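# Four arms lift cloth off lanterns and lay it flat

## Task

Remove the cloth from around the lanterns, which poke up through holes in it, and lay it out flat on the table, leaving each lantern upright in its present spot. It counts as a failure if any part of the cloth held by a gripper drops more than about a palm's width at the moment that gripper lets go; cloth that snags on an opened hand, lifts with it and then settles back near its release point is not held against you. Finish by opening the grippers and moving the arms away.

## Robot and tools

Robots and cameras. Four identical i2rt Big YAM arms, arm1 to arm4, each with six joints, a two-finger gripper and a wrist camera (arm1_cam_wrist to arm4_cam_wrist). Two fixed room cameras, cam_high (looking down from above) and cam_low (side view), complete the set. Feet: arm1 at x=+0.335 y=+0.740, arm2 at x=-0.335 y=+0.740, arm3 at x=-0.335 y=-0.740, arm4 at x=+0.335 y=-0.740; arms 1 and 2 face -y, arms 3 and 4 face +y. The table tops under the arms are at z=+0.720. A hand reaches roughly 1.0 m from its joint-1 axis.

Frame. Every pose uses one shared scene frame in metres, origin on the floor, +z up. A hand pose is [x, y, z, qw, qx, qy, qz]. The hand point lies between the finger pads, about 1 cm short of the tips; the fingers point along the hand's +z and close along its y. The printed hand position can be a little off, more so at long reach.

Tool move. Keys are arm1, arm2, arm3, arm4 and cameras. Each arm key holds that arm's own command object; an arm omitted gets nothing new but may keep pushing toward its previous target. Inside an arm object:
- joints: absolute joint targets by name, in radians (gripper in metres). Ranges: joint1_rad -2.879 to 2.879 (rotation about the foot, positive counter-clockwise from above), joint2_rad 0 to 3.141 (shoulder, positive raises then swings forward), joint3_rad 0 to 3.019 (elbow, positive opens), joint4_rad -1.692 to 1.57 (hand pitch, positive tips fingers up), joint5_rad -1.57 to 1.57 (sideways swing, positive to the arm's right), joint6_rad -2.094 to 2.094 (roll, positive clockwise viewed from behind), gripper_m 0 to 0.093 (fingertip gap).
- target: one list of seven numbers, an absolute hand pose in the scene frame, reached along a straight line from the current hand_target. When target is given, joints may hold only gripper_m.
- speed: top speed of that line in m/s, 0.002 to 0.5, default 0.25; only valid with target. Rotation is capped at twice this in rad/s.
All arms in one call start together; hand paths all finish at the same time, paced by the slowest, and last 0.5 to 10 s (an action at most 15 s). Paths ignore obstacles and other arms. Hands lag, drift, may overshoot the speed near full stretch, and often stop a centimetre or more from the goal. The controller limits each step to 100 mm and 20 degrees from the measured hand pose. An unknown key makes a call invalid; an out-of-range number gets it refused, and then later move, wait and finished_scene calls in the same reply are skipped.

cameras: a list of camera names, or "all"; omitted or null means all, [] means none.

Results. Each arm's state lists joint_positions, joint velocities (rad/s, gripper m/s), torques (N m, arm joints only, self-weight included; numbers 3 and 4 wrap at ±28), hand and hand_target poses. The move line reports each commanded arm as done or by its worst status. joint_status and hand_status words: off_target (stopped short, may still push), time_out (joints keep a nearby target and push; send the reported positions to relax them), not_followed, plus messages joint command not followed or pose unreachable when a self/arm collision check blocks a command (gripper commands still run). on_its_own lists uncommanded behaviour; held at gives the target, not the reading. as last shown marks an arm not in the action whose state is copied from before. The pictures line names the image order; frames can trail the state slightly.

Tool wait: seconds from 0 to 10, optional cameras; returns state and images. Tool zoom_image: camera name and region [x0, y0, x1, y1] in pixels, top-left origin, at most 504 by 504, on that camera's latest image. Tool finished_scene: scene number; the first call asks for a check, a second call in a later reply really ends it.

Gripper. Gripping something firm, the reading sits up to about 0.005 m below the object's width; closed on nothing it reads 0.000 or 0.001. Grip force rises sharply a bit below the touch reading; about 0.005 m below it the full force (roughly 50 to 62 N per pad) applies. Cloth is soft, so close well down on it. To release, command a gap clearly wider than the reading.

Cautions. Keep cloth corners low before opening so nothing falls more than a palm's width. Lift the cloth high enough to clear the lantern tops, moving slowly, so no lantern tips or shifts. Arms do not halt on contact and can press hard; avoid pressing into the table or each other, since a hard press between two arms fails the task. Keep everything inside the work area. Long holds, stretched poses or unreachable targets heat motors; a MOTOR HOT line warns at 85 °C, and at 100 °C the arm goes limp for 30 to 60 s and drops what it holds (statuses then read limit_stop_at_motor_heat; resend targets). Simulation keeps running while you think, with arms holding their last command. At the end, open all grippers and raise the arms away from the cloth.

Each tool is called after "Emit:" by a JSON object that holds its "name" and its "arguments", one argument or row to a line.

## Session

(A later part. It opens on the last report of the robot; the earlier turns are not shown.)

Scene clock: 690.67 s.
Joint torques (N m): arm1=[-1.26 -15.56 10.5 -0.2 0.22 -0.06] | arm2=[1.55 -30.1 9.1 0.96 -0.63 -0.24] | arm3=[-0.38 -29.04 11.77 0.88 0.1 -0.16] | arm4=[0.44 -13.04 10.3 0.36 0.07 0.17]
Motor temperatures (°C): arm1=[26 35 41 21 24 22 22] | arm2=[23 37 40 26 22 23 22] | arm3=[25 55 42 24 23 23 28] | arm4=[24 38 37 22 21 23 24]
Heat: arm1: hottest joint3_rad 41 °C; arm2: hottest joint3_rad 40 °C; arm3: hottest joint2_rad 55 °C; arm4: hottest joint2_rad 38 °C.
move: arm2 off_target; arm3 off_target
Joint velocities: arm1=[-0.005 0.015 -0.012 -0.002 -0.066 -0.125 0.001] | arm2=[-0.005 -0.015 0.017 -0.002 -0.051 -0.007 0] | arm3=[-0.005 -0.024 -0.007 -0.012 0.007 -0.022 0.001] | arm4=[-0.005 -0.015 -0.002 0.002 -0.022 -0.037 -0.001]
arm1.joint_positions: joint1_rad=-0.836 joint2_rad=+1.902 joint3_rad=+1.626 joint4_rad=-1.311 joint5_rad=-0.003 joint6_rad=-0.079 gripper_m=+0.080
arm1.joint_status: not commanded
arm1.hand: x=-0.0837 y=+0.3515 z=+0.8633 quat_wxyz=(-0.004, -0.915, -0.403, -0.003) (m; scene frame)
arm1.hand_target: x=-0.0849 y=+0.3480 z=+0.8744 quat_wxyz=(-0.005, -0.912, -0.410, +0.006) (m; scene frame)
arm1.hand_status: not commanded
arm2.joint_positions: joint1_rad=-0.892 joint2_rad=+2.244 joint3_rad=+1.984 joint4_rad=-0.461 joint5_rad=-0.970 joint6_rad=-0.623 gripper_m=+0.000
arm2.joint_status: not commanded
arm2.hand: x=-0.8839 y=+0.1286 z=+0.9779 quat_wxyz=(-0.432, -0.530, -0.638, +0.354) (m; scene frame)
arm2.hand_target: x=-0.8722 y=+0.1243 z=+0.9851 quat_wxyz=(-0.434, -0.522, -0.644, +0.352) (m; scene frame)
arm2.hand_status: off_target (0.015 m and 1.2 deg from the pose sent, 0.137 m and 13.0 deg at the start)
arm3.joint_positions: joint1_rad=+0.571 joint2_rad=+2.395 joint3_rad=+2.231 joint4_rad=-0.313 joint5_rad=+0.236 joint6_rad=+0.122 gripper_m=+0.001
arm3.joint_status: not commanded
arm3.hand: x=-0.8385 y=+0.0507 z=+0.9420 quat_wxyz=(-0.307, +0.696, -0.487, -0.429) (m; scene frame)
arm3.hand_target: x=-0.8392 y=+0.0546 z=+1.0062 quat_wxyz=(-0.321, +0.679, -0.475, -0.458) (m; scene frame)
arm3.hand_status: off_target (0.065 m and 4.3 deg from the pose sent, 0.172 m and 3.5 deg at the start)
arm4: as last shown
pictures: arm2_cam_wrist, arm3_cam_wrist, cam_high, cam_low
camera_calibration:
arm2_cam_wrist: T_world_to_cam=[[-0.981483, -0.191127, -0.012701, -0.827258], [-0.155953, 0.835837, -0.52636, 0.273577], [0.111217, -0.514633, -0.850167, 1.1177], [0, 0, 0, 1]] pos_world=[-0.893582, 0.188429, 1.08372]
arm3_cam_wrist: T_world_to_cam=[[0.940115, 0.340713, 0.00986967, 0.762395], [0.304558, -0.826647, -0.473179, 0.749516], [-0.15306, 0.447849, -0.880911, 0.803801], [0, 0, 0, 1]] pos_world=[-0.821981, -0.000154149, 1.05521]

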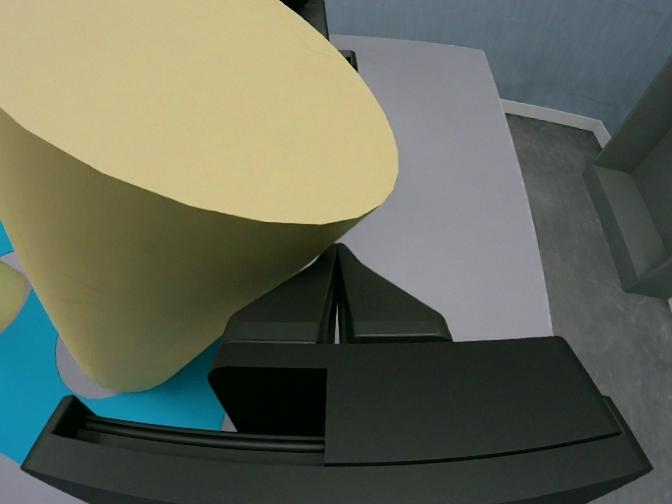

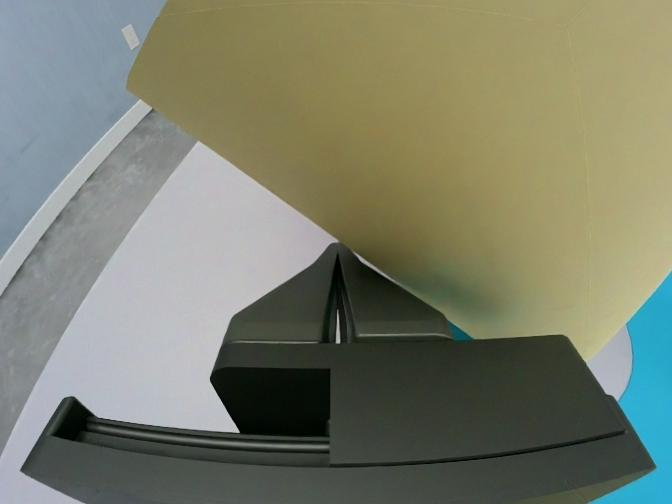

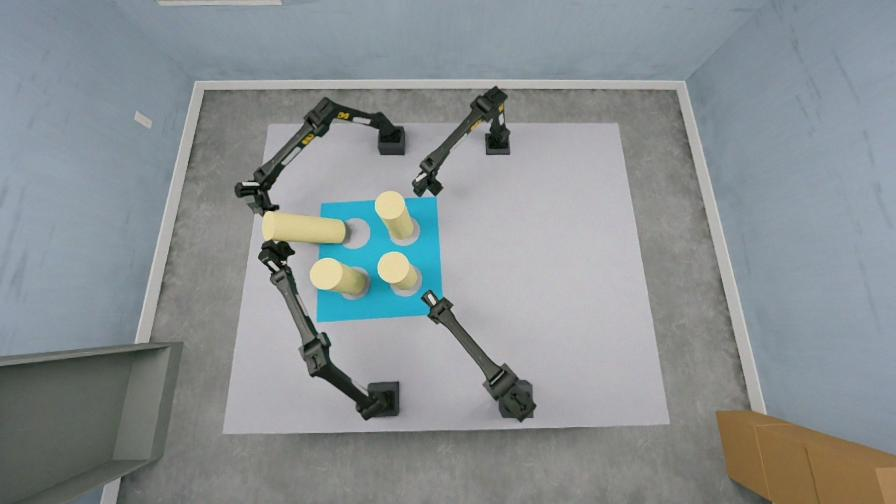

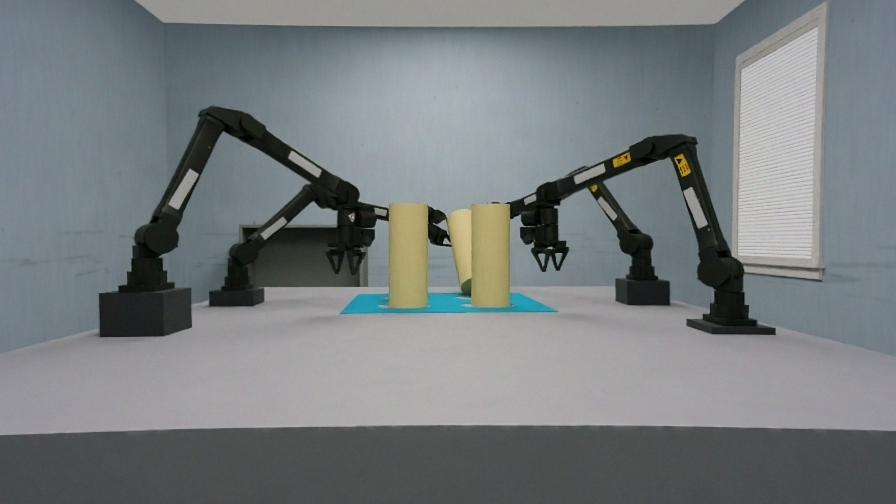

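Emit:
{"name": "move", "arguments": {
  "arm2": {"target": [-0.7986, 0.1373, 1.0234, 0.4346, 0.5217, 0.6442, -0.3519], "speed": 0.08},
  "arm3": {"target": [-0.7785, 0.0653, 1.0300, 0.3208, -0.6791, 0.4755, 0.4581], "speed": 0.08},
  "cameras": ["arm2_cam_wrist", "arm3_cam_wrist", "cam_low", "cam_high"]
}}

Emit:
{"name": "zoom_image", "arguments": {
  "camera": "cam_low",
  "region": [360, 190, 560, 320]
}}

Emit:
{"name": "zoom_image", "arguments": {
  "camera": "cam_high",
  "region": [230, 190, 410, 310]
}}

Scene clock: 726.93 s.
Joint torques (N m): arm1=[-0.79 -16.09 10.59 -0.18 0.26 -0.05] | arm2=[1.38 -27.22 8.95 2.28 -0.32 -0.02] | arm3=[-0.38 -28.81 8.13 1.66 0.08 -0.14] | arm4=[0.44 -13.04 10.29 0.35 0.07 0.16]
Motor temperatures (°C): arm1=[26 35 41 21 24 22 22] | arm2=[23 36 38 26 23 23 22] | arm3=[25 58 43 24 23 23 28] | arm4=[24 38 37 22 21 23 24]
Heat: arm1: hottest joint3_rad 41 °C; arm2: hottest joint3_rad 38 °C; arm3: hottest joint2_rad 58 °C; arm4: hottest joint2_rad 38 °C.
move: arm2 done; arm3 off_target
Joint velocities: arm1=[0.005 0.005 0.007 -0.017 -0.081 0.007 -0.001] | arm2=[-0.005 -0.005 -0.032 -0.002 -0.081 -0.051 0] | arm3=[-0.015 -0.015 0.012 0.012 0.037 0.066 0] | arm4=[-0.005 -0.024 -0.002 -0.002 0.022 -0.007 0]
arm1, arm4: as last shown
arm2.joint_positions: joint1_rad=-0.831 joint2_rad=+2.032 joint3_rad=+1.723 joint4_rad=-0.391 joint5_rad=-0.936 joint6_rad=-0.584 gripper_m=+0.000
arm2.joint_status: not commanded
arm2.hand: x=-0.8039 y=+0.1382 z=+1.0146 quat_wxyz=(-0.434, -0.527, -0.644, +0.345) (m; scene frame)
arm2.hand_target: x=-0.7988 y=+0.1360 z=+1.0239 quat_wxyz=(-0.435, -0.522, -0.644, +0.352) (m; scene frame)
arm2.hand_status: done (0.010 m and 1.0 deg from the pose sent, 0.097 m and 1.2 deg at the start)
arm3.joint_positions: joint1_rad=+0.497 joint2_rad=+2.309 joint3_rad=+2.178 joint4_rad=-0.314 joint5_rad=+0.168 joint6_rad=+0.092 gripper_m=+0.001
arm3.joint_status: not commanded
arm3.hand: x=-0.7833 y=+0.0693 z=+0.9889 quat_wxyz=(-0.310, +0.689, -0.485, -0.441) (m; scene frame)
arm3.hand_target: x=-0.7792 y=+0.0666 z=+1.0296 quat_wxyz=(-0.321, +0.679, -0.475, -0.458) (m; scene frame)
arm3.hand_status: off_target (0.042 m and 2.8 deg from the pose sent, 0.108 m and 4.3 deg at the start)
pictures: arm2_cam_wrist, arm3_cam_wrist, cam_high, cam_low
camera_calibration:
arm2_cam_wrist: T_world_to_cam=[[-0.977355, -0.21061, -0.0205196, -0.732547], [-0.16978, 0.838351, -0.518018, 0.277443], [0.126302, -0.502804, -0.855123, 1.16041], [0, 0, 0, 1]] pos_world=[-0.815417, 0.196585, 1.12099]
arm3_cam_wrist: T_world_to_cam=[[0.939753, 0.341853, -0.000201783, 0.713303], [0.296773, -0.816122, -0.495854, 0.785903], [-0.169674, 0.465921, -0.868406, 0.818574], [0, 0, 0, 1]] pos_world=[-0.764674, 0.0161569, 1.10069]

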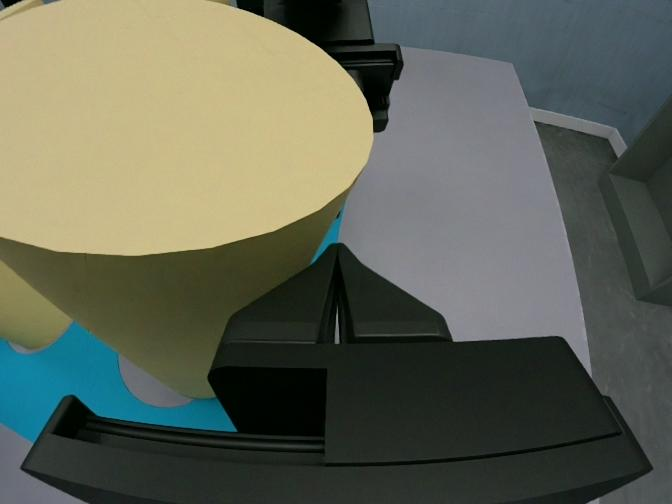

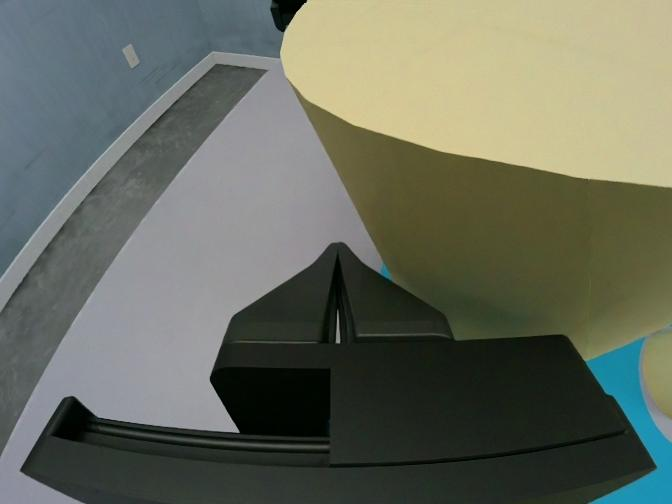

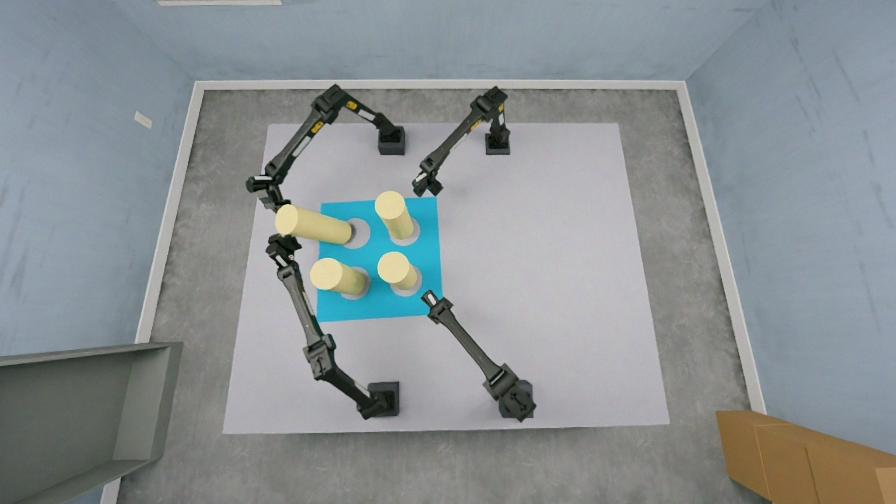

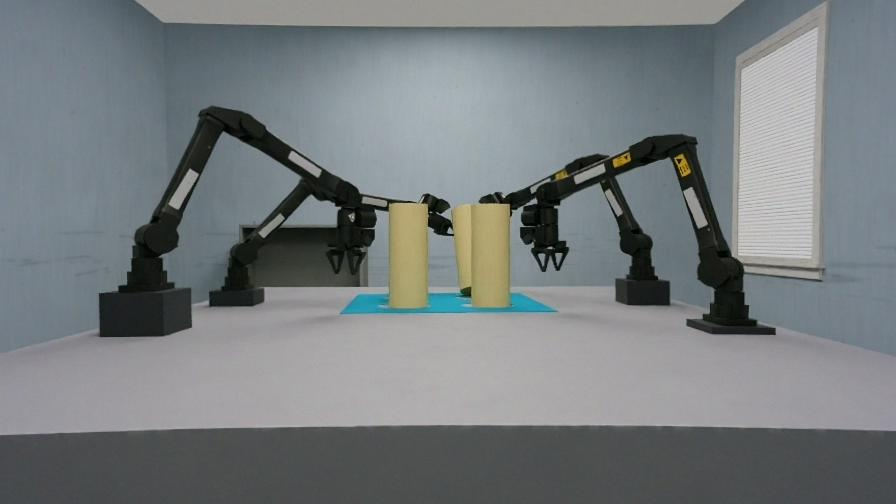

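Scaled by 2.520.

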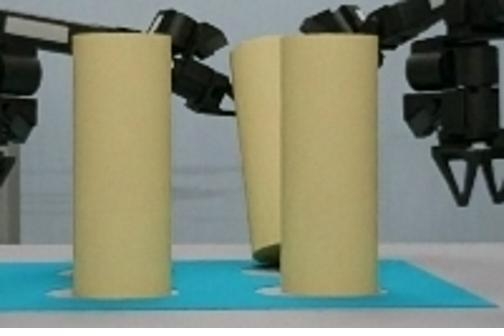

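Scaled by 2.800.

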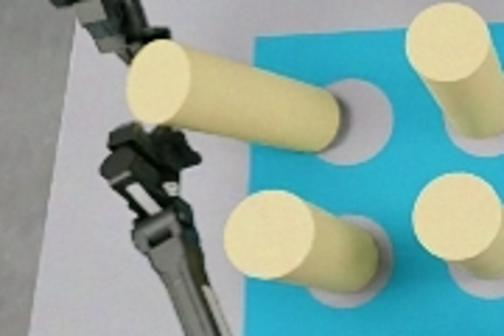

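Emit:
{"name": "move", "arguments": {
  "arm2": {"target": [-0.763, 0.141, 1.032, 0.4346, 0.5217, 0.6442, -0.3519], "speed": 0.06},
  "arm3": {"target": [-0.743, 0.073, 1.040, 0.3208, -0.6791, 0.4755, 0.4581], "speed": 0.06},
  "cameras": ["cam_high", "cam_low"]
}}

Scene clock: 750.53 s.
Joint torques (N m): arm1=[-0.44 -16.21 10.55 -0.2 0.21 -0.07] | arm2=[1.03 -25.23 8.79 2.32 -0.31 0.02] | arm3=[-0.03 -28.1 8.06 2.03 0.08 -0.16] | arm4=[0.5 -13.04 10.3 0.36 0.06 0.17]
Motor temperatures (°C): arm1=[26 35 41 21 24 22 22] | arm2=[23 39 39 26 22 23 22] | arm3=[25 51 44 24 23 23 28] | arm4=[24 38 37 22 21 23 24]
Heat: arm1: hottest joint3_rad 41 °C; arm2: hottest joint2_rad 39 °C; arm3: hottest joint2_rad 51 °C; arm4: hottest joint2_rad 38 °C.
move: arm2 done; arm3 off_target
Joint velocities: arm1=[0.005 -0.024 -0.002 -0.007 0.007 -0.007 -0.001] | arm2=[0.005 -0.005 -0.002 -0.007 -0.037 0.037 -0.001] | arm3=[-0.005 -0.005 -0.017 -0.017 0.007 -0.022 0] | arm4=[-0.015 0.005 -0.012 -0.002 -0.081 -0.022 -0.001]
arm1, arm4: as last shown
arm2.joint_positions: joint1_rad=-0.796 joint2_rad=+1.947 joint3_rad=+1.610 joint4_rad=-0.335 joint5_rad=-0.911 joint6_rad=-0.550 gripper_m=+0.000
arm2.joint_status: not commanded
arm2.hand: x=-0.7668 y=+0.1411 z=+1.0248 quat_wxyz=(-0.434, -0.526, -0.645, +0.345) (m; scene frame)
arm2.hand_target: x=-0.7631 y=+0.1405 z=+1.0323 quat_wxyz=(-0.435, -0.522, -0.644, +0.352) (m; scene frame)
arm2.hand_status: done (0.008 m and 0.9 deg from the pose sent, 0.045 m and 1.0 deg at the start)
arm3.joint_positions: joint1_rad=+0.447 joint2_rad=+2.261 joint3_rad=+2.126 joint4_rad=-0.314 joint5_rad=+0.125 joint6_rad=+0.074 gripper_m=+0.001
arm3.joint_status: not commanded
arm3.hand: x=-0.7438 y=+0.0770 z=+1.0006 quat_wxyz=(-0.308, +0.689, -0.488, -0.438) (m; scene frame)
arm3.hand_target: x=-0.7433 y=+0.0736 z=+1.0395 quat_wxyz=(-0.321, +0.679, -0.475, -0.458) (m; scene frame)
arm3.hand_status: off_target (0.040 m and 3.2 deg from the pose sent, 0.065 m and 2.8 deg at the start)
pictures: cam_high, cam_low

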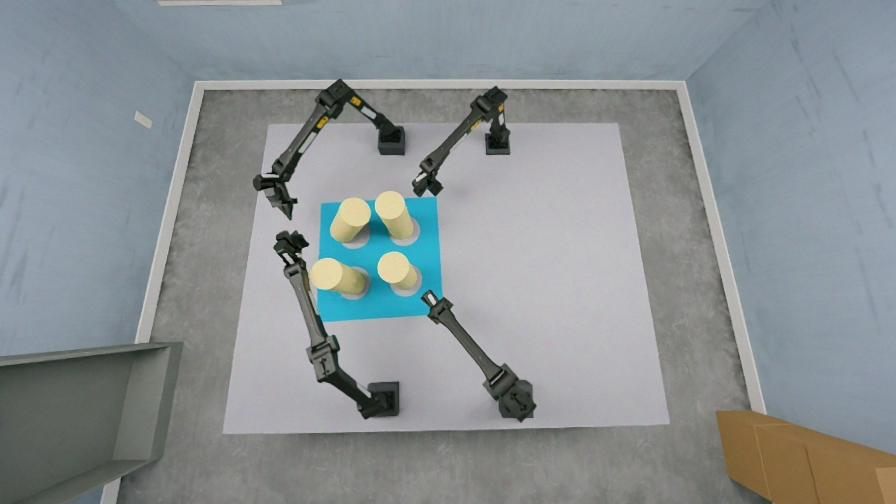

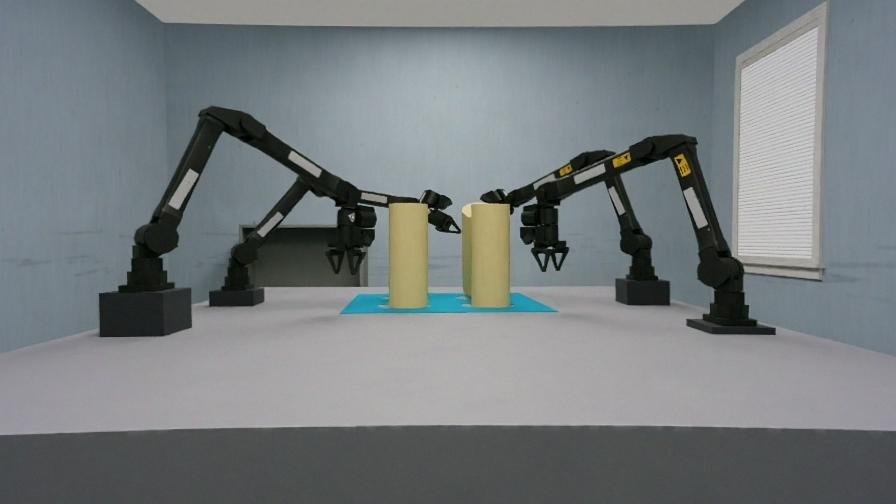

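Emit:
{"name": "zoom_image", "arguments": {
  "camera": "cam_high",
  "region": [290, 170, 470, 340]
}}

Emit:
{"name": "zoom_image", "arguments": {
  "camera": "cam_low",
  "region": [320, 160, 580, 340]
}}

Scaled by 2.800.

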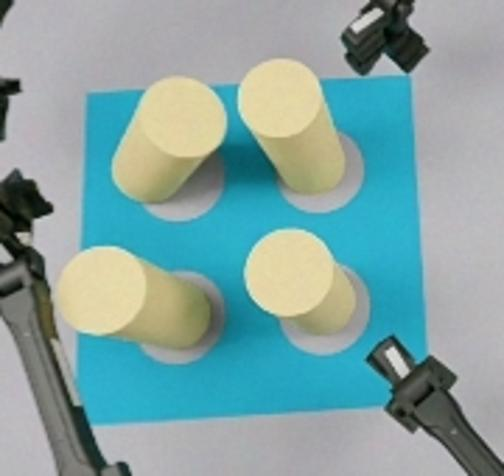

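Scaled by 1.938.

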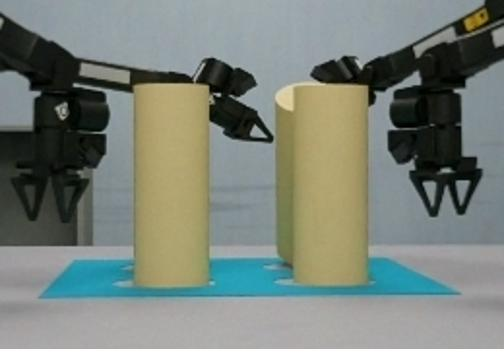

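Emit:
{"name": "move", "arguments": {
  "cameras": ["cam_high", "cam_low"]
}}

Emit:
{"name": "zoom_image", "arguments": {
  "camera": "cam_high",
  "region": [290, 170, 470, 340]
}}

Emit:
{"name": "zoom_image", "arguments": {
  "camera": "cam_low",
  "region": [320, 160, 580, 340]
}}

Scene clock: 757.53 s.
Joint torques (N m): arm1=[-0.5 -16.09 10.66 -0.31 0.25 -0.03] | arm2=[1.03 -25.41 8.87 2.32 -0.31 0.01] | arm3=[-0.09 -27.93 8.08 2.04 0.09 -0.14] | arm4=[0.5 -12.98 10.3 0.35 0.07 0.17]
Motor temperatures (°C): arm1=[26 35 41 21 24 22 22] | arm2=[23 38 39 26 22 23 22] | arm3=[25 52 44 24 23 23 28] | arm4=[24 38 37 22 21 23 24]
Heat: arm1: hottest joint3_rad 41 °C; arm2: hottest joint3_rad 39 °C; arm3: hottest joint2_rad 52 °C; arm4: hottest joint2_rad 38 °C.
Joint velocities: arm1=[-0.005 -0.005 0.002 -0.002 0.066 -0.051 -0.001] | arm2=[-0.005 -0.015 -0.007 -0.017 -0.037 -0.007 0] | arm3=[-0.005 0.005 0.007 -0.012 0.081 -0.051 0.001] | arm4=[-0.005 -0.005 -0.002 0.002 -0.022 -0.022 0.001]
arm1.joint_positions: joint1_rad=-0.836 joint2_rad=+1.902 joint3_rad=+1.626 joint4_rad=-1.311 joint5_rad=-0.003 joint6_rad=-0.079 gripper_m=+0.080
arm1.joint_status: not commanded
arm1.hand: x=-0.0837 y=+0.3515 z=+0.8633 quat_wxyz=(-0.004, -0.915, -0.403, -0.003) (m; scene frame)
arm1.hand_target: x=-0.0849 y=+0.3480 z=+0.8744 quat_wxyz=(-0.005, -0.912, -0.410, +0.006) (m; scene frame)
arm1.hand_status: not commanded
arm2.joint_positions: joint1_rad=-0.796 joint2_rad=+1.947 joint3_rad=+1.610 joint4_rad=-0.335 joint5_rad=-0.911 joint6_rad=-0.550 gripper_m=+0.000
arm2.joint_status: not commanded
arm2.hand: x=-0.7668 y=+0.1411 z=+1.0248 quat_wxyz=(-0.434, -0.526, -0.645, +0.345) (m; scene frame)
arm2.hand_target: x=-0.7631 y=+0.1405 z=+1.0323 quat_wxyz=(-0.435, -0.522, -0.644, +0.352) (m; scene frame)
arm2.hand_status: done (0.008 m and 1.0 deg from the pose sent, 0.045 m and 1.0 deg at the start)
arm3.joint_positions: joint1_rad=+0.447 joint2_rad=+2.261 joint3_rad=+2.126 joint4_rad=-0.314 joint5_rad=+0.125 joint6_rad=+0.073 gripper_m=+0.001
arm3.joint_status: not commanded
arm3.hand: x=-0.7438 y=+0.0770 z=+1.0006 quat_wxyz=(-0.308, +0.689, -0.487, -0.438) (m; scene frame)
arm3.hand_target: x=-0.7433 y=+0.0736 z=+1.0396 quat_wxyz=(-0.321, +0.679, -0.475, -0.458) (m; scene frame)
arm3.hand_status: off_target (0.040 m and 3.2 deg from the pose sent, 0.065 m and 2.8 deg at the start)
arm4.joint_positions: joint1_rad=+0.739 joint2_rad=+2.000 joint3_rad=+1.542 joint4_rad=-1.121 joint5_rad=-0.003 joint6_rad=-0.149 gripper_m=+0.080
arm4.joint_status: not commanded
arm4.hand: x=-0.0417 y=-0.2972 z=+0.8636 quat_wxyz=(+0.000, +0.936, -0.351, +0.000) (m; scene frame)
arm4.hand_target: x=-0.0448 y=-0.2944 z=+0.8661 quat_wxyz=(-0.003, +0.934, -0.356, -0.003) (m; scene frame)
arm4.hand_status: not commanded
pictures: cam_high, cam_low

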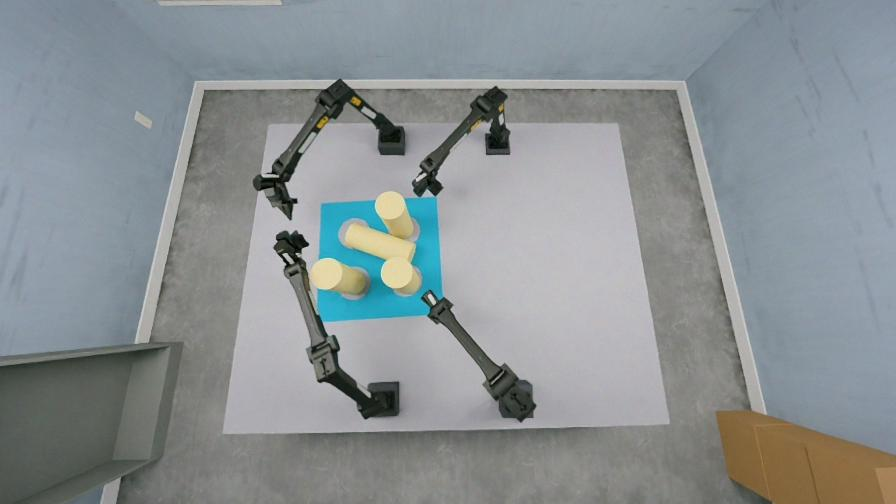

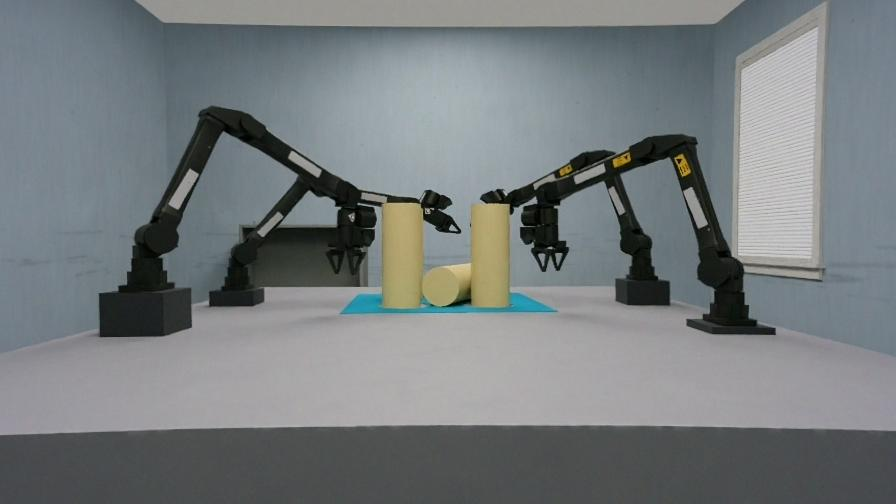

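Scaled by 2.800.

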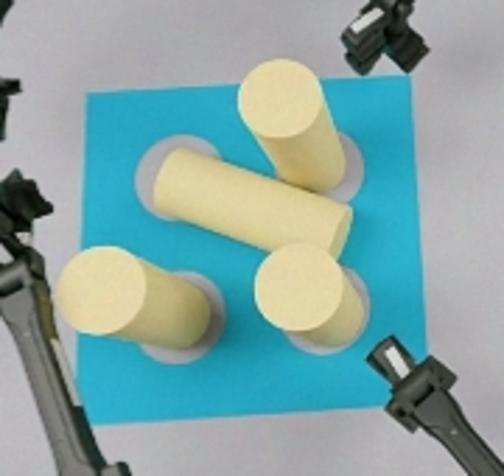

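Scaled by 1.938.

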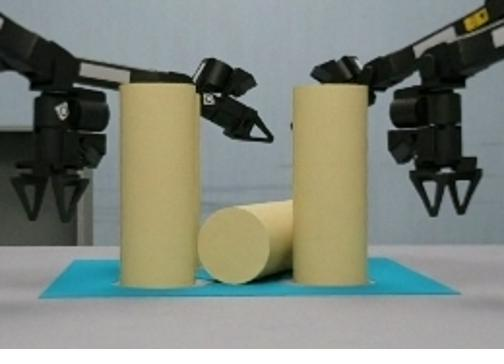

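Emit:
{"name": "move", "arguments": {
  "cameras": ["arm1_cam_wrist", "arm4_cam_wrist", "arm2_cam_wrist", "arm3_cam_wrist"]
}}

Scene clock: 840.63 s.
Joint torques (N m): arm1=[-0.44 -16.38 10.65 -0.34 0.24 -0.06] | arm2=[1.03 -25.29 8.87 2.3 -0.31 0.01] | arm3=[-0.15 -27.99 8.09 2.04 0.07 -0.13] | arm4=[0.44 -13.04 10.3 0.35 0.06 0.16]
Motor temperatures (°C): arm1=[26 35 41 21 24 22 22] | arm2=[23 34 38 26 22 23 22] | arm3=[25 58 41 24 23 23 28] | arm4=[24 38 37 22 21 23 24]
Heat: arm1: hottest joint3_rad 41 °C; arm2: hottest joint3_rad 38 °C; arm3: hottest joint2_rad 58 °C; arm4: hottest joint2_rad 38 °C.
Joint velocities: arm1=[0.005 -0.005 -0.012 -0.007 -0.066 0.007 0] | arm2=[-0.005 -0.015 0.002 0.007 0.051 -0.095 -0.001] | arm3=[-0.005 0.005 0.002 -0.002 0.037 -0.066 0] | arm4=[-0.015 -0.005 0.002 0.002 -0.037 -0.051 0]
arm1.joint_positions: joint1_rad=-0.836 joint2_rad=+1.902 joint3_rad=+1.626 joint4_rad=-1.311 joint5_rad=-0.003 joint6_rad=-0.079 gripper_m=+0.080
arm1.joint_status: not commanded
arm1.hand: x=-0.0837 y=+0.3515 z=+0.8633 quat_wxyz=(-0.004, -0.915, -0.403, -0.003) (m; scene frame)
arm1.hand_target: x=-0.0849 y=+0.3480 z=+0.8744 quat_wxyz=(-0.005, -0.912, -0.410, +0.006) (m; scene frame)
arm1.hand_status: not commanded
arm2.joint_positions: joint1_rad=-0.796 joint2_rad=+1.947 joint3_rad=+1.610 joint4_rad=-0.335 joint5_rad=-0.911 joint6_rad=-0.550 gripper_m=+0.000
arm2.joint_status: not commanded
arm2.hand: x=-0.7668 y=+0.1411 z=+1.0248 quat_wxyz=(-0.434, -0.526, -0.645, +0.345) (m; scene frame)
arm2.hand_target: x=-0.7631 y=+0.1405 z=+1.0323 quat_wxyz=(-0.435, -0.522, -0.644, +0.352) (m; scene frame)
arm2.hand_status: done (0.008 m and 1.0 deg from the pose sent, 0.045 m and 1.0 deg at the start)
arm3.joint_positions: joint1_rad=+0.447 joint2_rad=+2.261 joint3_rad=+2.126 joint4_rad=-0.314 joint5_rad=+0.125 joint6_rad=+0.073 gripper_m=+0.001
arm3.joint_status: not commanded
arm3.hand: x=-0.7438 y=+0.0770 z=+1.0006 quat_wxyz=(-0.308, +0.689, -0.487, -0.438) (m; scene frame)
arm3.hand_target: x=-0.7433 y=+0.0736 z=+1.0396 quat_wxyz=(-0.321, +0.679, -0.475, -0.458) (m; scene frame)
arm3.hand_status: off_target (0.040 m and 3.2 deg from the pose sent, 0.065 m and 2.8 deg at the start)
arm4.joint_positions: joint1_rad=+0.739 joint2_rad=+2.000 joint3_rad=+1.542 joint4_rad=-1.121 joint5_rad=-0.003 joint6_rad=-0.149 gripper_m=+0.080
arm4.joint_status: not commanded
arm4.hand: x=-0.0417 y=-0.2972 z=+0.8636 quat_wxyz=(+0.000, +0.936, -0.351, +0.000) (m; scene frame)
arm4.hand_target: x=-0.0448 y=-0.2944 z=+0.8661 quat_wxyz=(-0.003, +0.934, -0.356, -0.003) (m; scene frame)
arm4.hand_status: not commanded
pictures: arm1_cam_wrist, arm2_cam_wrist, arm3_cam_wrist, arm4_cam_wrist
camera_calibration:
arm1_cam_wrist: T_world_to_cam=[[-0.737733, 0.674791, -0.0201877, -0.279772], [0.551146, 0.619285, 0.559217, -0.6461], [0.389856, 0.401427, -0.828775, 0.737374], [0, 0, 0, 1]] pos_world=[-0.137772, 0.292906, 0.966779]
arm2_cam_wrist: T_world_to_cam=[[-0.977049, -0.212113, -0.019592, -0.695975], [-0.171527, 0.837953, -0.518087, 0.285313], [0.12631, -0.502835, -0.855104, 1.16592], [0, 0, 0, 1]] pos_world=[-0.77833, 0.199563, 1.13117]
arm3_cam_wrist: T_world_to_cam=[[0.940877, 0.338747, -0.00117008, 0.675595], [0.294814, -0.820542, -0.48969, 0.778983], [-0.166841, 0.460393, -0.871896, 0.837958], [0, 0, 0, 1]] pos_world=[-0.7255, 0.0245418, 1.11286]
arm4_cam_wrist: T_world_to_cam=[[0.652402, 0.757873, -0.00014777, 0.251624], [0.611291, -0.526105, 0.591216, -0.637793], [0.447989, -0.385801, -0.806513, 0.721182], [0, 0, 0, 1]] pos_world=[-0.0973641, -0.248012, 0.958753]

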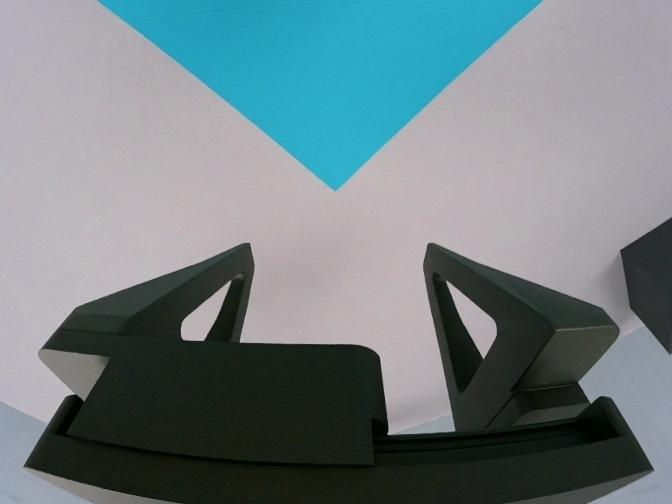

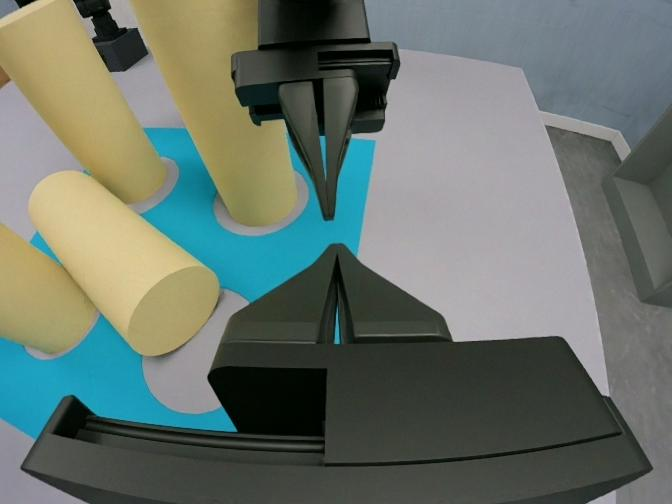

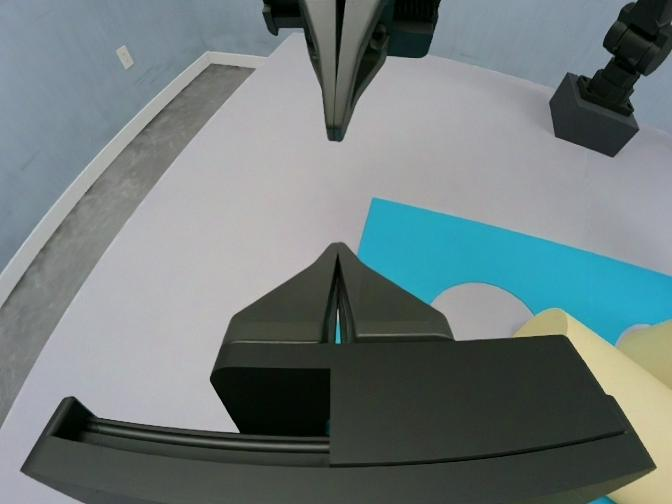

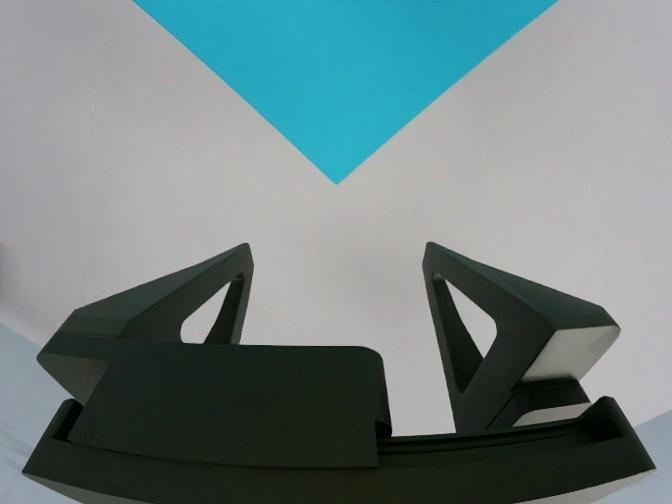

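Emit:
{"name": "move", "arguments": {
  "arm1": {"target": [-0.130, 0.030, 0.805, 0.06363, 0.789, 0.08293, -0.60542], "speed": 0.35, "joints": {"gripper_m": 0.0}},
  "arm2": {"joints": {"joint1_rad": -0.6, "joint2_rad": 0.9, "joint3_rad": 1.6, "joint4_rad": -0.5, "joint5_rad": 0.0, "joint6_rad": 0.0}},
  "arm3": {"joints": {"joint1_rad": 0.42, "joint2_rad": 0.9, "joint3_rad": 1.6, "joint4_rad": -0.5, "joint5_rad": 0.0, "joint6_rad": 0.0}},
  "cameras": ["cam_high", "arm1_cam_wrist"]
}}

Emit:
{"name": "zoom_image", "arguments": {
  "camera": "cam_high",
  "region": [290, 170, 470, 340]
}}

Scene clock: 938.90 s.
Joint torques (N m): arm1=[-1.32 -21.07 13.97 1.78 0.68 -0.03] | arm2=[1.2 -3.25 8.47 1.47 0.11 0.02] | arm3=[-0.03 -2.26 7.05 1.13 0.05 -0.15] | arm4=[0.44 -12.98 10.3 0.38 0.07 0.16]
Motor temperatures (°C): arm1=[26 36 42 21 24 22 22] | arm2=[23 34 38 26 22 23 22] | arm3=[24 59 39 24 23 23 28] | arm4=[24 38 37 22 21 23 24]
Heat: arm1: hottest joint3_rad 42 °C; arm2: hottest joint3_rad 38 °C; arm3: hottest joint2_rad 59 °C; arm4: hottest joint2_rad 38 °C.
move: arm1 off_target; arm2 done; arm3 done
Joint velocities: arm1=[0.005 -0.005 0.002 0.002 0.051 -0.095 -0.001] | arm2=[-0.005 -0.005 -0.017 -0.007 -0.022 0.022 -0.001] | arm3=[0.005 -0.005 -0.002 0.002 0.007 -0.007 0] | arm4=[-0.005 -0.005 -0.002 -0.012 0.037 -0.007 -0.001]
arm1.joint_positions: joint1_rad=-0.431 joint2_rad=+2.404 joint3_rad=+1.784 joint4_rad=+0.108 joint5_rad=+0.897 joint6_rad=+0.329 gripper_m=+0.000
arm1.joint_status: all done
arm1.hand: x=-0.1180 y=+0.0476 z=+0.7753 quat_wxyz=(-0.037, -0.798, -0.107, +0.591) (m; scene frame)
arm1.hand_target: x=-0.1262 y=+0.0331 z=+0.8042 quat_wxyz=(-0.055, -0.788, -0.092, +0.607) (m; scene frame)
arm1.hand_status: off_target (0.037 m and 4.6 deg from the pose sent, 0.330 m and 82.1 deg at the start)
arm2.joint_positions: joint1_rad=-0.605 joint2_rad=+0.903 joint3_rad=+1.601 joint4_rad=-0.491 joint5_rad=-0.003 joint6_rad=-0.010 gripper_m=+0.000
arm2.joint_status: all done
arm2.hand: x=-0.5526 y=+0.4325 z=+1.5722 quat_wxyz=(-0.352, -0.559, -0.294, +0.691) (m; scene frame)
arm2.hand_target: x=-0.5508 y=+0.4323 z=+1.5705 quat_wxyz=(-0.356, -0.563, -0.293, +0.686) (m; scene frame)
arm2.hand_status: not commanded
arm3.joint_positions: joint1_rad=+0.421 joint2_rad=+0.909 joint3_rad=+1.595 joint4_rad=-0.495 joint5_rad=+0.002 joint6_rad=+0.013 gripper_m=+0.001
arm3.joint_status: all done
arm3.hand: x=-0.5083 y=-0.4051 z=+1.5359 quat_wxyz=(-0.407, +0.539, -0.336, -0.657) (m; scene frame)
arm3.hand_target: x=-0.5052 y=-0.4116 z=+1.5407 quat_wxyz=(-0.412, +0.538, -0.330, -0.657) (m; scene frame)
arm3.hand_status: not commanded
arm4: as last shown
pictures: arm1_cam_wrist, cam_high
camera_calibration:
arm1_cam_wrist: T_world_to_cam=[[-0.22506, 0.972129, 0.0656794, -0.122087], [0.750837, 0.215999, -0.62417, 0.570441], [-0.62096, -0.0911609, -0.778523, 0.664994], [0, 0, 0, 1]] pos_world=[-0.0428513, 0.0560912, 0.881784]

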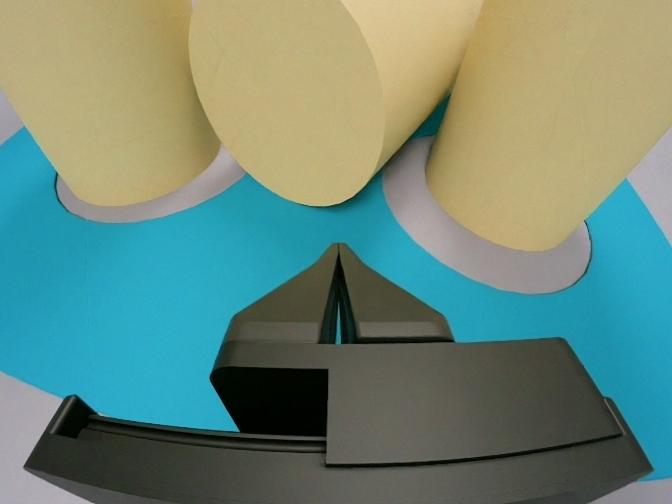

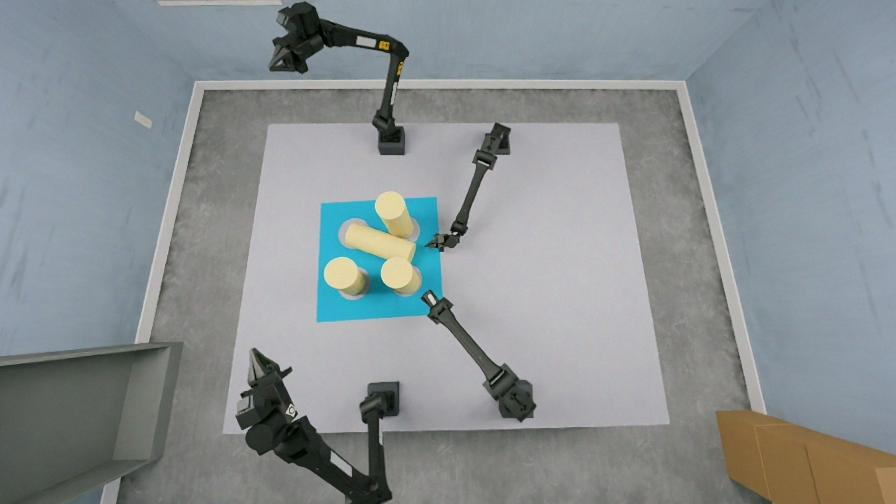

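Scaled by 2.800.

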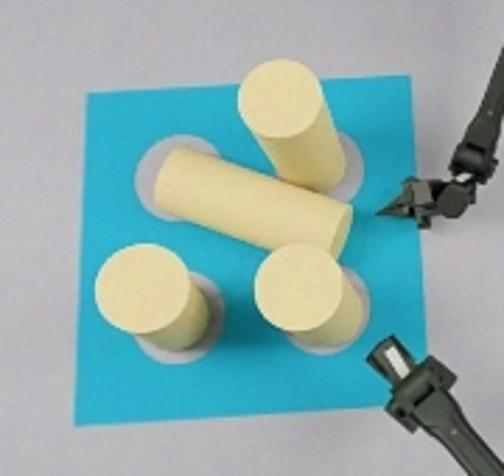

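Emit:
{"name": "move", "arguments": {
  "cameras": ["cam_high", "cam_low"]
}}

Emit:
{"name": "zoom_image", "arguments": {
  "camera": "cam_high",
  "region": [290, 170, 470, 340]
}}

Emit:
{"name": "zoom_image", "arguments": {
  "camera": "cam_low",
  "region": [320, 160, 580, 340]
}}

Scene clock: 943.90 s.
Joint torques (N m): arm1=[-0.91 -21.48 13.91 1.85 0.67 -0.06] | arm2=[1.14 -3.19 8.47 1.46 0.09 0.02] | arm3=[0.03 -2.26 7.09 1.14 0.05 -0.15] | arm4=[0.5 -13.04 10.32 0.35 0.07 0.16]
Motor temperatures (°C): arm1=[26 36 43 21 24 22 22] | arm2=[23 34 37 26 22 23 22] | arm3=[24 57 39 24 23 23 28] | arm4=[24 38 37 22 21 23 24]
Heat: arm1: hottest joint3_rad 43 °C; arm2: hottest joint3_rad 37 °C; arm3: hottest joint2_rad 57 °C; arm4: hottest joint2_rad 38 °C.
Joint velocities: arm1=[-0.015 0.005 0.012 0.007 0.066 0.007 0.001] | arm2=[-0.005 -0.005 -0.017 -0.017 0.007 -0.022 -0.001] | arm3=[0.005 0.005 -0.012 0.002 -0.051 -0.022 0] | arm4=[0.005 -0.005 -0.002 -0.022 -0.051 -0.037 0]
arm1.joint_positions: joint1_rad=-0.431 joint2_rad=+2.404 joint3_rad=+1.784 joint4_rad=+0.108 joint5_rad=+0.897 joint6_rad=+0.329 gripper_m=+0.000
arm1.joint_status: all done
arm1.hand: x=-0.1180 y=+0.0476 z=+0.7753 quat_wxyz=(-0.037, -0.798, -0.108, +0.591) (m; scene frame)
arm1.hand_target: x=-0.1262 y=+0.0331 z=+0.8042 quat_wxyz=(-0.055, -0.788, -0.092, +0.607) (m; scene frame)
arm1.hand_status: off_target (0.037 m and 4.6 deg from the pose sent, 0.330 m and 82.1 deg at the start)
arm2.joint_positions: joint1_rad=-0.605 joint2_rad=+0.903 joint3_rad=+1.601 joint4_rad=-0.491 joint5_rad=-0.003 joint6_rad=-0.010 gripper_m=+0.000
arm2.joint_status: all done
arm2.hand: x=-0.5526 y=+0.4325 z=+1.5722 quat_wxyz=(-0.352, -0.559, -0.294, +0.691) (m; scene frame)
arm2.hand_target: x=-0.5509 y=+0.4324 z=+1.5705 quat_wxyz=(-0.356, -0.563, -0.293, +0.686) (m; scene frame)
arm2.hand_status: not commanded
arm3.joint_positions: joint1_rad=+0.421 joint2_rad=+0.909 joint3_rad=+1.595 joint4_rad=-0.495 joint5_rad=+0.002 joint6_rad=+0.013 gripper_m=+0.001
arm3.joint_status: all done
arm3.hand: x=-0.5083 y=-0.4051 z=+1.5359 quat_wxyz=(-0.407, +0.539, -0.336, -0.657) (m; scene frame)
arm3.hand_target: x=-0.5052 y=-0.4116 z=+1.5407 quat_wxyz=(-0.412, +0.538, -0.330, -0.657) (m; scene frame)
arm3.hand_status: not commanded
arm4.joint_positions: joint1_rad=+0.739 joint2_rad=+2.000 joint3_rad=+1.542 joint4_rad=-1.121 joint5_rad=-0.003 joint6_rad=-0.149 gripper_m=+0.080
arm4.joint_status: not commanded
arm4.hand: x=-0.0417 y=-0.2972 z=+0.8636 quat_wxyz=(+0.000, +0.936, -0.351, +0.000) (m; scene frame)
arm4.hand_target: x=-0.0448 y=-0.2944 z=+0.8661 quat_wxyz=(-0.003, +0.934, -0.356, -0.003) (m; scene frame)
arm4.hand_status: not commanded
pictures: cam_high, cam_low

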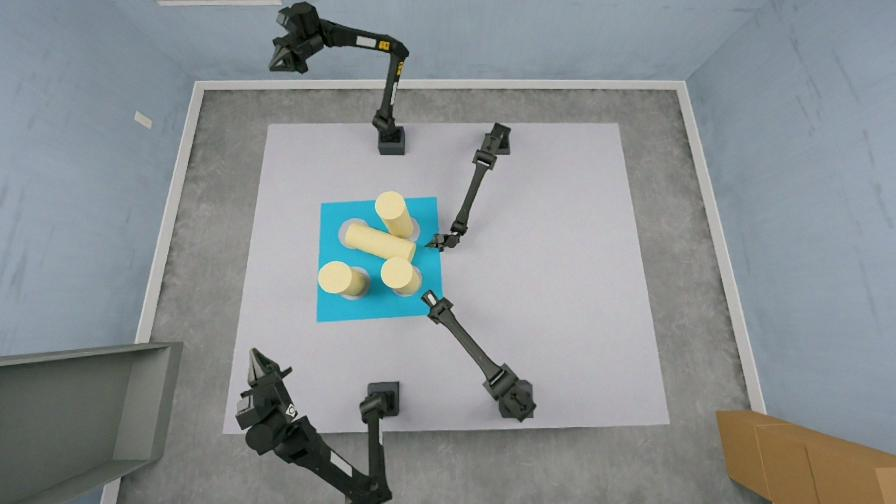

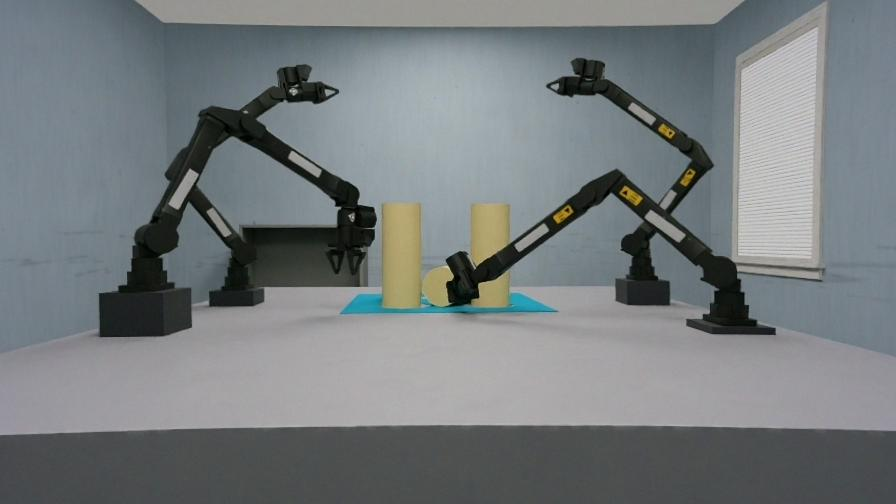

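Scaled by 2.800.

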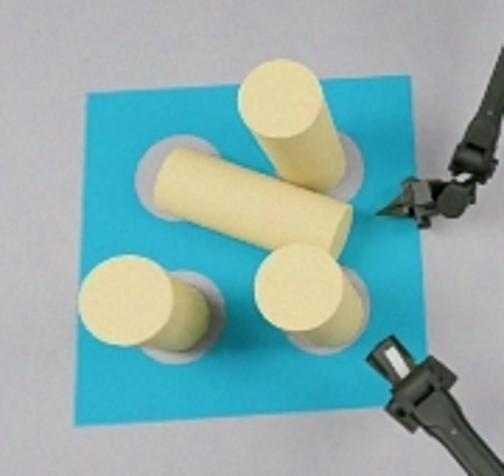

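Scaled by 1.938.

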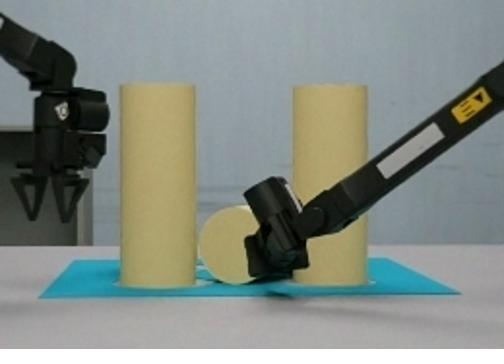

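Emit:
{"name": "zoom_image", "arguments": {
  "camera": "cam_high",
  "region": [330, 200, 450, 280]
}}

Scaled by 4.200.

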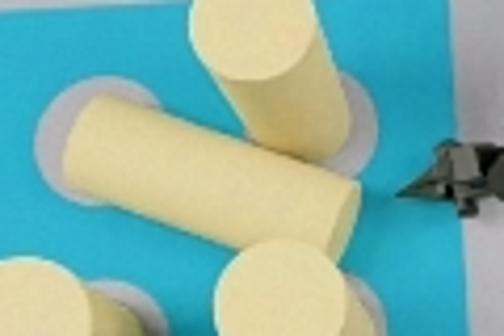

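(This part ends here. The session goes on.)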